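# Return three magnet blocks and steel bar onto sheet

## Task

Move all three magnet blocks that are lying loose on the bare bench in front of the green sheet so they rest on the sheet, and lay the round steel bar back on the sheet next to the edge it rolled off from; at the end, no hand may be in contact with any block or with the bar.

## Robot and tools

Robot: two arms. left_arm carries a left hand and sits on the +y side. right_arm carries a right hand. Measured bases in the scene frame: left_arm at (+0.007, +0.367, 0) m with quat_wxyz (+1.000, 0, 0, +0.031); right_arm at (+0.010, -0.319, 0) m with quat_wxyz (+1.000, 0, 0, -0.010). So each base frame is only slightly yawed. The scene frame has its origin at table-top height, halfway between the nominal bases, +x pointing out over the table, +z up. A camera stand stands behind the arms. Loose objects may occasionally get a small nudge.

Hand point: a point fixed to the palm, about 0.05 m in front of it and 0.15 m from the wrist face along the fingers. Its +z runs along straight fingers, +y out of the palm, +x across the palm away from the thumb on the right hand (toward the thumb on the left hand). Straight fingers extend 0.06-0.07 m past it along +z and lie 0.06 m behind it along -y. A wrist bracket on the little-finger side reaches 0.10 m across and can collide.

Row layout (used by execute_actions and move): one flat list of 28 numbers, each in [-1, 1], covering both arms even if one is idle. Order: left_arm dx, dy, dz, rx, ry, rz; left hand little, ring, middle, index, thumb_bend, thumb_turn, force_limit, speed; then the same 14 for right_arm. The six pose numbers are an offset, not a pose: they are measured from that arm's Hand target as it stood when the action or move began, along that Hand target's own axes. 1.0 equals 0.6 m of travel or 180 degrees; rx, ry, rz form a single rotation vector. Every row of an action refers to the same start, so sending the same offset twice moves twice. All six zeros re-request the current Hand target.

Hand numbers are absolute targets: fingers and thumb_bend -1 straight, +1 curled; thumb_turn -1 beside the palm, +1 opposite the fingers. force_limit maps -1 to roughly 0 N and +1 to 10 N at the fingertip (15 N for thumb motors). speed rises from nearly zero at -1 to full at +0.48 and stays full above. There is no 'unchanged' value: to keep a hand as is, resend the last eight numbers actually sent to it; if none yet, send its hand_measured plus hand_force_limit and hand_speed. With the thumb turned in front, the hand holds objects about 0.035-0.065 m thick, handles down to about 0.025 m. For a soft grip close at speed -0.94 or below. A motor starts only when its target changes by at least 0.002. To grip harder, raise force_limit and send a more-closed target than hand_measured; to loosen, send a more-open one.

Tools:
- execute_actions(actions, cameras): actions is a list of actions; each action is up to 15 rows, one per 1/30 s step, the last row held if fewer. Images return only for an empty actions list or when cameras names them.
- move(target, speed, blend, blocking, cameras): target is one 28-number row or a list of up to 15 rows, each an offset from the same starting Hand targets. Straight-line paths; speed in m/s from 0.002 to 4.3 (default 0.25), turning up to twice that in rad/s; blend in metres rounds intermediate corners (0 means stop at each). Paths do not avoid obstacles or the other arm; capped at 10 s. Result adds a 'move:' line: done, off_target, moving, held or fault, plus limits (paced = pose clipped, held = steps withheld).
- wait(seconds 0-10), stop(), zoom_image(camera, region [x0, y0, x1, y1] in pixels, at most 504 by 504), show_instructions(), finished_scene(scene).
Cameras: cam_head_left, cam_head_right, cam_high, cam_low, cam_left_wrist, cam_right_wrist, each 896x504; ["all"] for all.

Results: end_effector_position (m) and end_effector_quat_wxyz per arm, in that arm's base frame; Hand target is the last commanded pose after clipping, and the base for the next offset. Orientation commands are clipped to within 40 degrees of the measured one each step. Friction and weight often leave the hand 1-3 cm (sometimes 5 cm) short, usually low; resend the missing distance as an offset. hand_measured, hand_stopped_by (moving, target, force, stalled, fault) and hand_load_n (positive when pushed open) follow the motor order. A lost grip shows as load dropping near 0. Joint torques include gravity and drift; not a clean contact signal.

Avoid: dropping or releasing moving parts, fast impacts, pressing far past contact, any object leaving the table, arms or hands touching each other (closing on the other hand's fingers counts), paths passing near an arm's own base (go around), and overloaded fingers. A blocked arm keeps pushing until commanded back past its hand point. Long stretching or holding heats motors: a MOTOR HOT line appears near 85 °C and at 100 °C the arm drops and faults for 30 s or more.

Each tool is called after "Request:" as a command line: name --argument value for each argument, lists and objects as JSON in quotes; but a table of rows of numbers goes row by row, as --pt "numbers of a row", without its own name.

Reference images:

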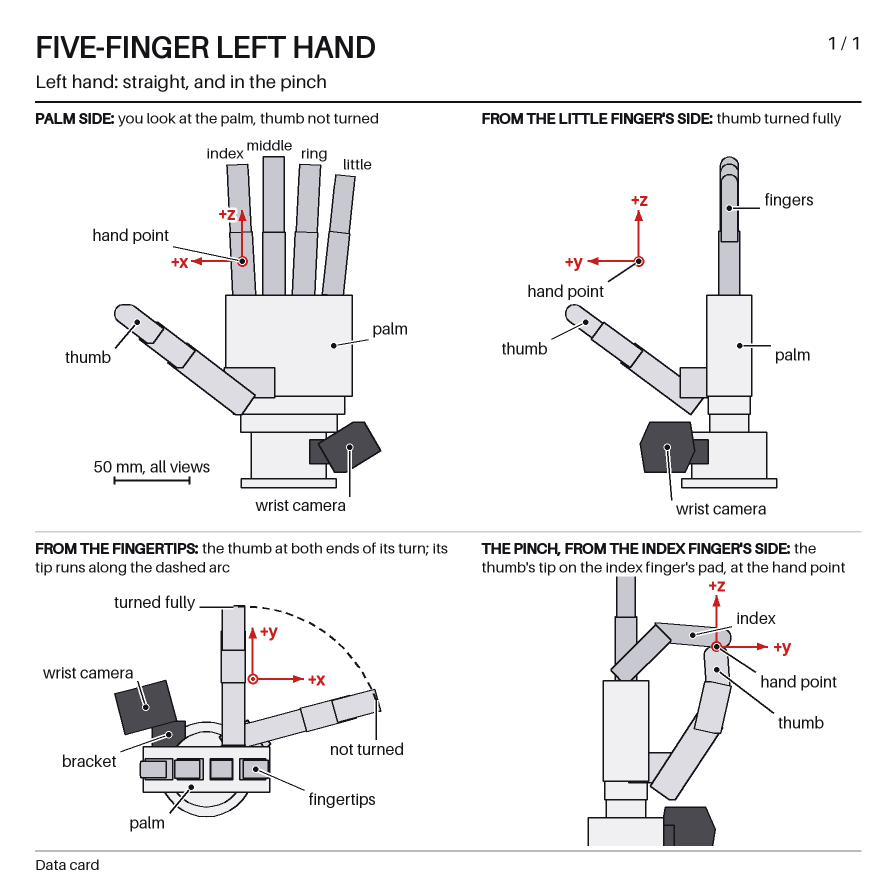

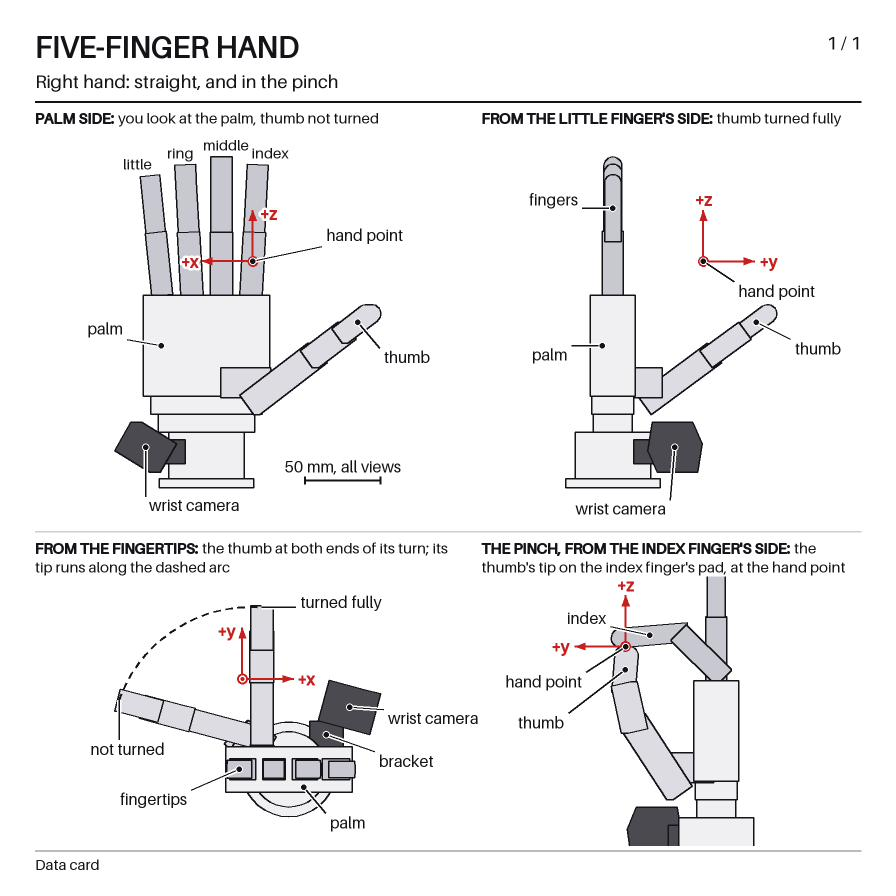

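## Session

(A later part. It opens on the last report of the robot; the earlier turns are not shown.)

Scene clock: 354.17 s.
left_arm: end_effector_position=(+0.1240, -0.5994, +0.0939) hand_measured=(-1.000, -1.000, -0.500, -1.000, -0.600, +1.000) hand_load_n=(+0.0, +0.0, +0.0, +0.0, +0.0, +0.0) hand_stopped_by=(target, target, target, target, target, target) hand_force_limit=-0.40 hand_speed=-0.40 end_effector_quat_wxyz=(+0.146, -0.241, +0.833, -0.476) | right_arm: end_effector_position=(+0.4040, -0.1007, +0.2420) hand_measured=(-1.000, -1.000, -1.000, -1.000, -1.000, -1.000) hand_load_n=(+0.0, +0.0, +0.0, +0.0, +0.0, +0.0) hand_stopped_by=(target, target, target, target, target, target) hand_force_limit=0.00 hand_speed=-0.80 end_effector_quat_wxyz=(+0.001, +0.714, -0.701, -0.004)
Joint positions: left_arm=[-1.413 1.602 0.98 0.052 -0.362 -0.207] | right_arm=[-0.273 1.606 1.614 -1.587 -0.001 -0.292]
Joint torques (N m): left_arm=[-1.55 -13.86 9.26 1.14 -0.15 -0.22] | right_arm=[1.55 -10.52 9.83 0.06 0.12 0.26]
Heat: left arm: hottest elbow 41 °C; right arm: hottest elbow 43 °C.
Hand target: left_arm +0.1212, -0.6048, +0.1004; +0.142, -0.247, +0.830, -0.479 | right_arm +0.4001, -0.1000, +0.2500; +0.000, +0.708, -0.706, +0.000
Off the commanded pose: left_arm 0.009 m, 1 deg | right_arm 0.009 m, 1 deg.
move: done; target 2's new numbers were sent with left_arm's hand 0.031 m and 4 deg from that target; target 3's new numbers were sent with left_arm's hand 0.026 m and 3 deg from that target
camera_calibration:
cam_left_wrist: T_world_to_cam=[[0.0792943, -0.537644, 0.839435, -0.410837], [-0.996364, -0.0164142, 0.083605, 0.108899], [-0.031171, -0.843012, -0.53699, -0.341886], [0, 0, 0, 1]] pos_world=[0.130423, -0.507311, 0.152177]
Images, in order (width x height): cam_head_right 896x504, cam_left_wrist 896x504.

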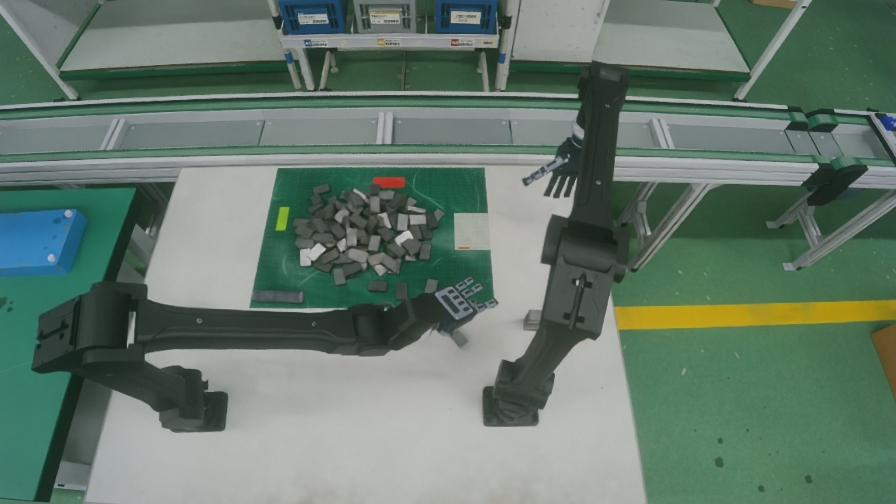

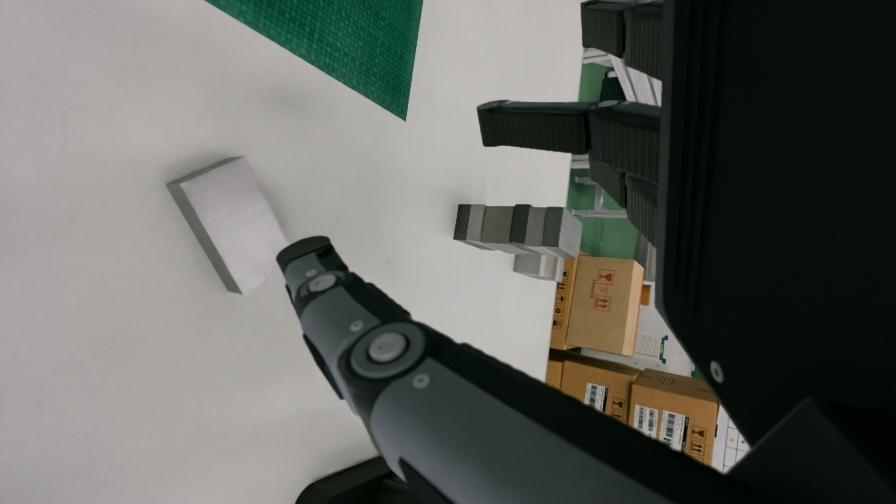

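Request:
move --pt "0.0108 0.1142 0.0722 0 0 0 -1 -1 -0.5 -1 -0.6 1 -0.4 0 0 0 0 0 0 0 -1 -1 -1 -1 -1 -1 0 -0.8" --pt "0.0108 0.1142 0.0722 0 0 0 -1 -1 0.6 -1 -0.6 1 -0.4 -0.8 0 0 0 0 0 0 -1 -1 -1 -1 -1 -1 0 -0.8" --pt "0.0108 0.0637 0.043 0 0 0 -1 -1 0.6 -1 -0.6 1 -0.4 -0.8 0 0 0 0 0 0 -1 -1 -1 -1 -1 -1 0 -0.8" --pt "-0.1459 -0.0248 0.1961 0 0 0 -1 -1 0.6 -1 -0.6 1 -0.4 -0.8 0 0 0 0 0 0 -1 -1 -1 -1 -1 -1 0 -0.8" --speed '[0.15,0.1,0.1,0.15]' --cameras '["cam_left_wrist"]'

Scene clock: 401.93 s.
left_arm: end_effector_position=(+0.2420, -0.6266, +0.0343) hand_measured=(-1.000, -1.000, +0.144, -1.000, -0.602, +1.000) hand_load_n=(+0.0, +0.0, +3.5, -0.5, +3.5, +0.5) hand_stopped_by=(target, target, force, target, target, target) hand_force_limit=-0.40 hand_speed=-0.80 end_effector_quat_wxyz=(+0.137, -0.254, +0.838, -0.463) | right_arm: end_effector_position=(+0.4040, -0.1007, +0.2420) hand_measured=(-1.000, -1.000, -1.000, -1.000, -1.000, -1.000) hand_load_n=(+0.0, +0.0, +0.0, +0.0, -0.5, +0.0) hand_stopped_by=(target, target, target, target, target, target) hand_force_limit=0.00 hand_speed=-0.80 end_effector_quat_wxyz=(+0.001, +0.714, -0.701, -0.004)
Joint positions: left_arm=[-1.197 1.831 1.118 0.139 -0.175 -0.118] | right_arm=[-0.273 1.606 1.614 -1.587 -0.001 -0.292]
Joint torques (N m): left_arm=[-1.14 -15.33 12.01 1.25 0.14 0.14] | right_arm=[1.44 -10.58 9.81 0.12 0.11 0.26]
Heat: left arm: hottest elbow 41 °C; right arm: hottest elbow 43 °C.
Hand target: left_arm +0.2541, -0.6485, +0.0540; +0.142, -0.247, +0.830, -0.479 | right_arm +0.4001, -0.1000, +0.2500; +0.000, +0.708, -0.706, +0.000
Off the commanded pose: left_arm 0.032 m, 2 deg | right_arm 0.009 m, 1 deg.
move: off_target (left_arm)
camera_calibration:
cam_left_wrist: T_world_to_cam=[[0.115283, -0.551909, 0.825897, -0.402], [-0.992572, -0.0314711, 0.117517, 0.219491], [-0.0388671, -0.83331, -0.551438, -0.3847], [0, 0, 0, 1]] pos_world=[0.249252, -0.535534, 0.0940782]
Images, in order (width x height): cam_left_wrist 896x504.

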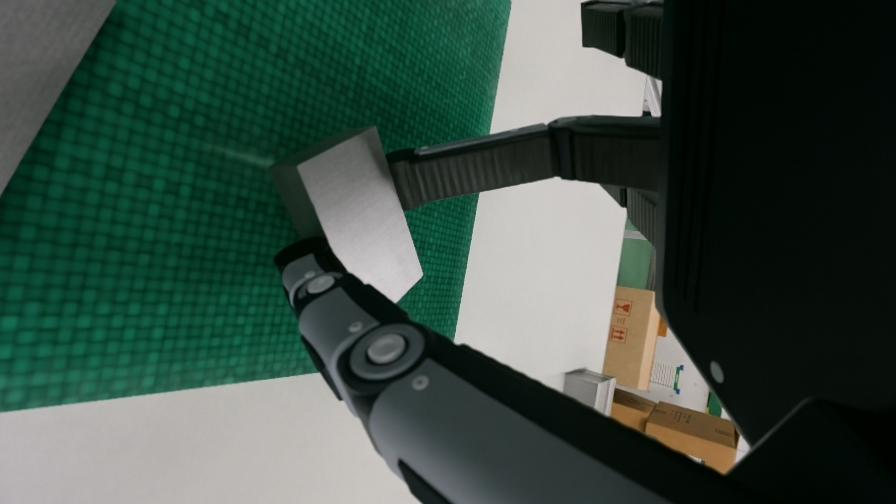

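Request:
move --pt "0 0.0101 0.0058 0 0 0 -1 -1 0.6 -1 -0.6 1 -0.4 -0.8 0 0 0 0 0 0 -1 -1 -1 -1 -1 -1 0 -0.8" --pt "0 0.0101 0.0058 0 0 0 -1 -1 -0.5 -1 -0.8 1 -0.4 -0.5 0 0 0 0 0 0 -1 -1 -1 -1 -1 -1 0 -0.8" --pt "0 -0.14 -0.08 0 0 0 -1 -1 -0.5 -1 -0.8 1 -0.4 -0.4 0 0 0 0 0 0 -1 -1 -1 -1 -1 -1 0 -0.8" --speed '[0.04,0.1,0.2]' --cameras '["cam_left_wrist","cam_head_right","cam_head_left","cam_high"]'

Request:
zoom_image --camera "cam_high" --region '[480, 180, 640, 300]'

Request:
zoom_image --camera "cam_head_left" --region '[210, 240, 500, 360]'

Request:
zoom_image --camera "cam_head_right" --region '[230, 260, 330, 330]'

Scene clock: 422.60 s.
left_arm: end_effector_position=(+0.2456, -0.6361, +0.1344) hand_measured=(-1.000, -1.000, -0.500, -1.000, -0.800, +1.000) hand_load_n=(+0.0, -0.5, +0.0, +0.0, +0.0, +0.0) hand_stopped_by=(target, target, target, target, target, target) hand_force_limit=-0.40 hand_speed=-0.40 end_effector_quat_wxyz=(+0.137, -0.253, +0.835, -0.469) | right_arm: end_effector_position=(+0.4040, -0.1007, +0.2420) hand_measured=(-1.000, -1.000, -1.000, -1.000, -1.000, -1.000) hand_load_n=(+0.0, +0.0, +0.0, +0.0, +0.0, +0.0) hand_stopped_by=(target, target, target, target, target, target) hand_force_limit=0.00 hand_speed=-0.80 end_effector_quat_wxyz=(+0.001, +0.714, -0.701, -0.004)
Joint positions: left_arm=[-1.197 1.703 1.24 -0.094 -0.175 -0.117] | right_arm=[-0.273 1.606 1.614 -1.587 -0.001 -0.292]
Joint torques (N m): left_arm=[-0.73 -15.27 12.38 1.1 0.15 0.14] | right_arm=[1.61 -10.75 9.81 0.05 0.11 0.25]
Heat: left arm: hottest elbow 42 °C; right arm: hottest elbow 43 °C.
Hand target: left_arm +0.2545, -0.6490, +0.1511; +0.142, -0.247, +0.830, -0.479 | right_arm +0.4001, -0.1000, +0.2500; +0.000, +0.708, -0.706, +0.000
Off the commanded pose: left_arm 0.023 m, 1 deg | right_arm 0.009 m, 1 deg.
move: off_target (left_arm); target 2's new numbers were sent with left_arm's hand 0.034 m and 3 deg from that target; target 3's new numbers were sent with left_arm's hand 0.023 m and 1 deg from that target
camera_calibration:
cam_left_wrist: T_world_to_cam=[[0.110169, -0.53996, 0.83445, -0.482643], [-0.993242, -0.0289699, 0.112387, 0.213413], [-0.0365108, -0.841192, -0.539503, -0.344456], [0, 0, 0, 1]] pos_world=[0.252566, -0.544179, 0.192921]
Images, in order (width x height): cam_head_left 896x504, cam_head_right 896x504, cam_high 896x504, cam_left_wrist 896x504.

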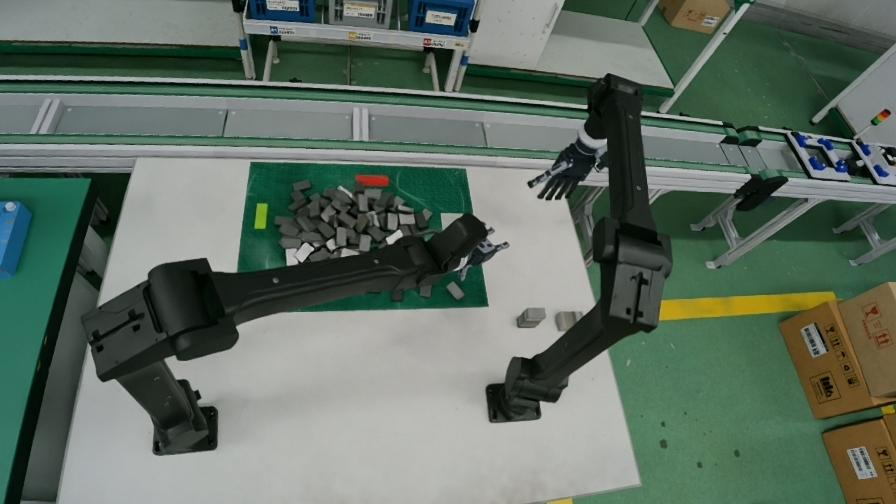

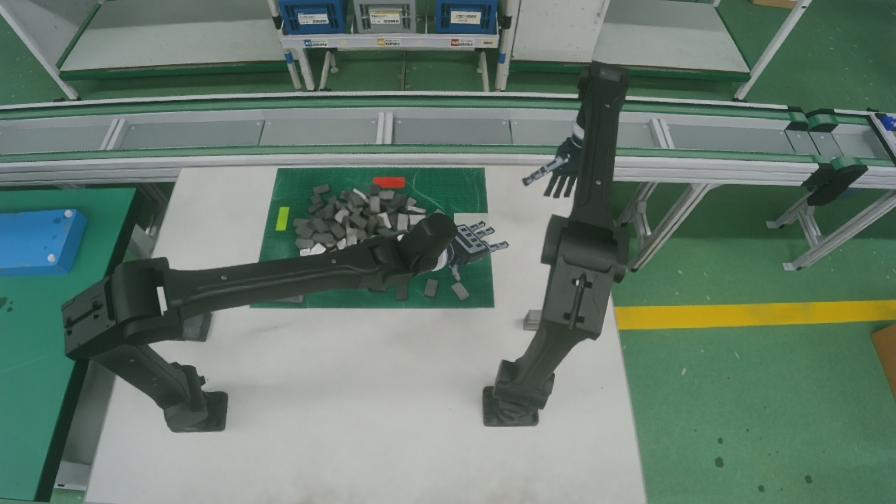

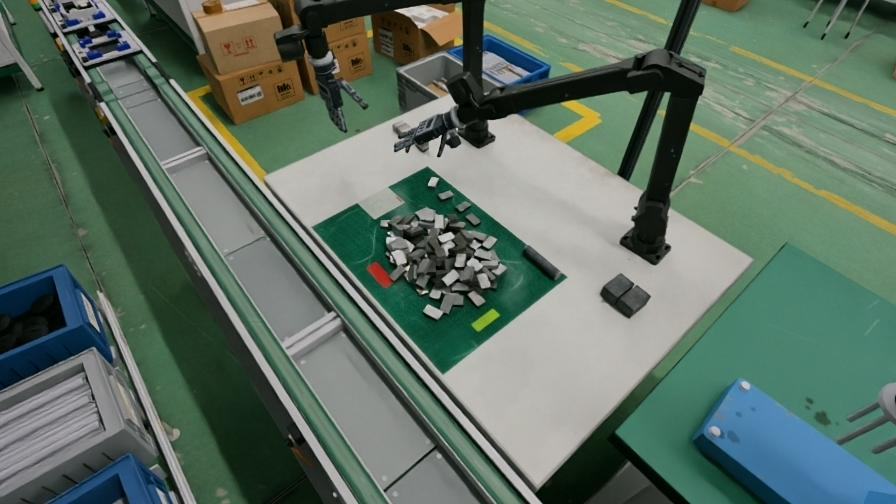

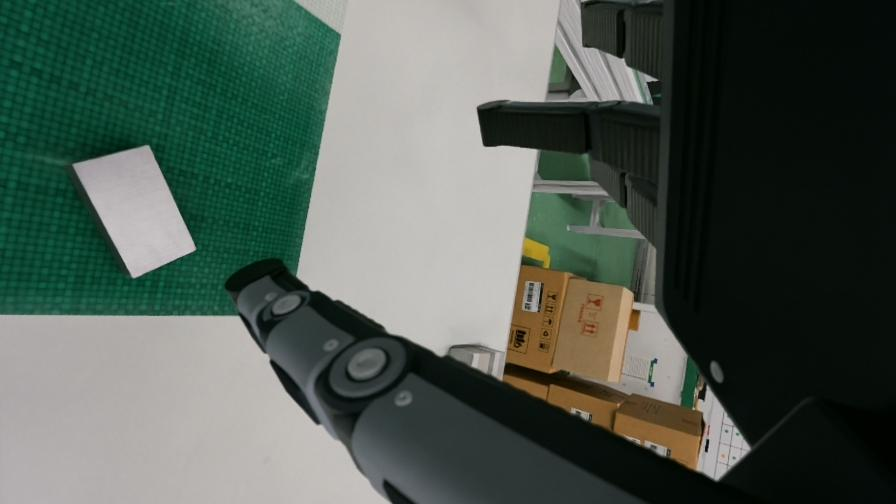

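Scaled by 3.150 from the camera's 896x504 image, which has a finer 1280x720 frame.

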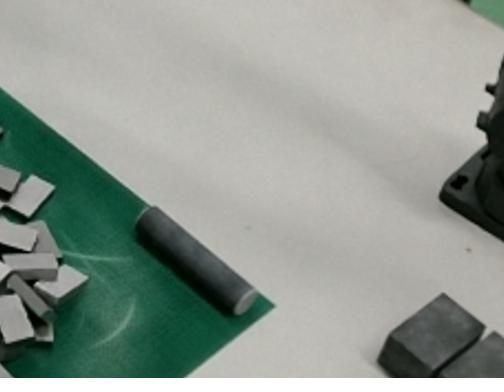

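Scaled by 1.738 from the camera's 896x504 image, which has a finer 1280x720 frame.

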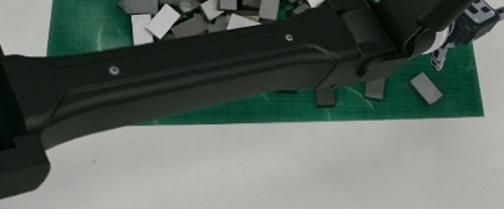

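Scaled by 5.040 from the camera's 896x504 image, which has a finer 1280x720 frame.

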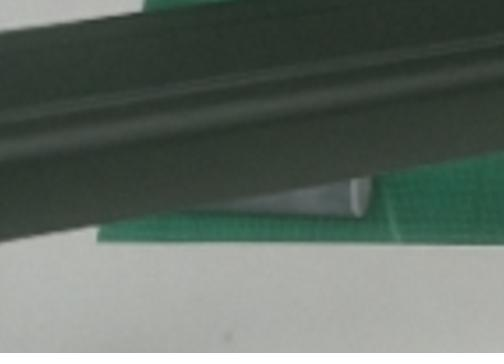

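Request:
finished_scene --scene 2

The scene is finished: the task was done.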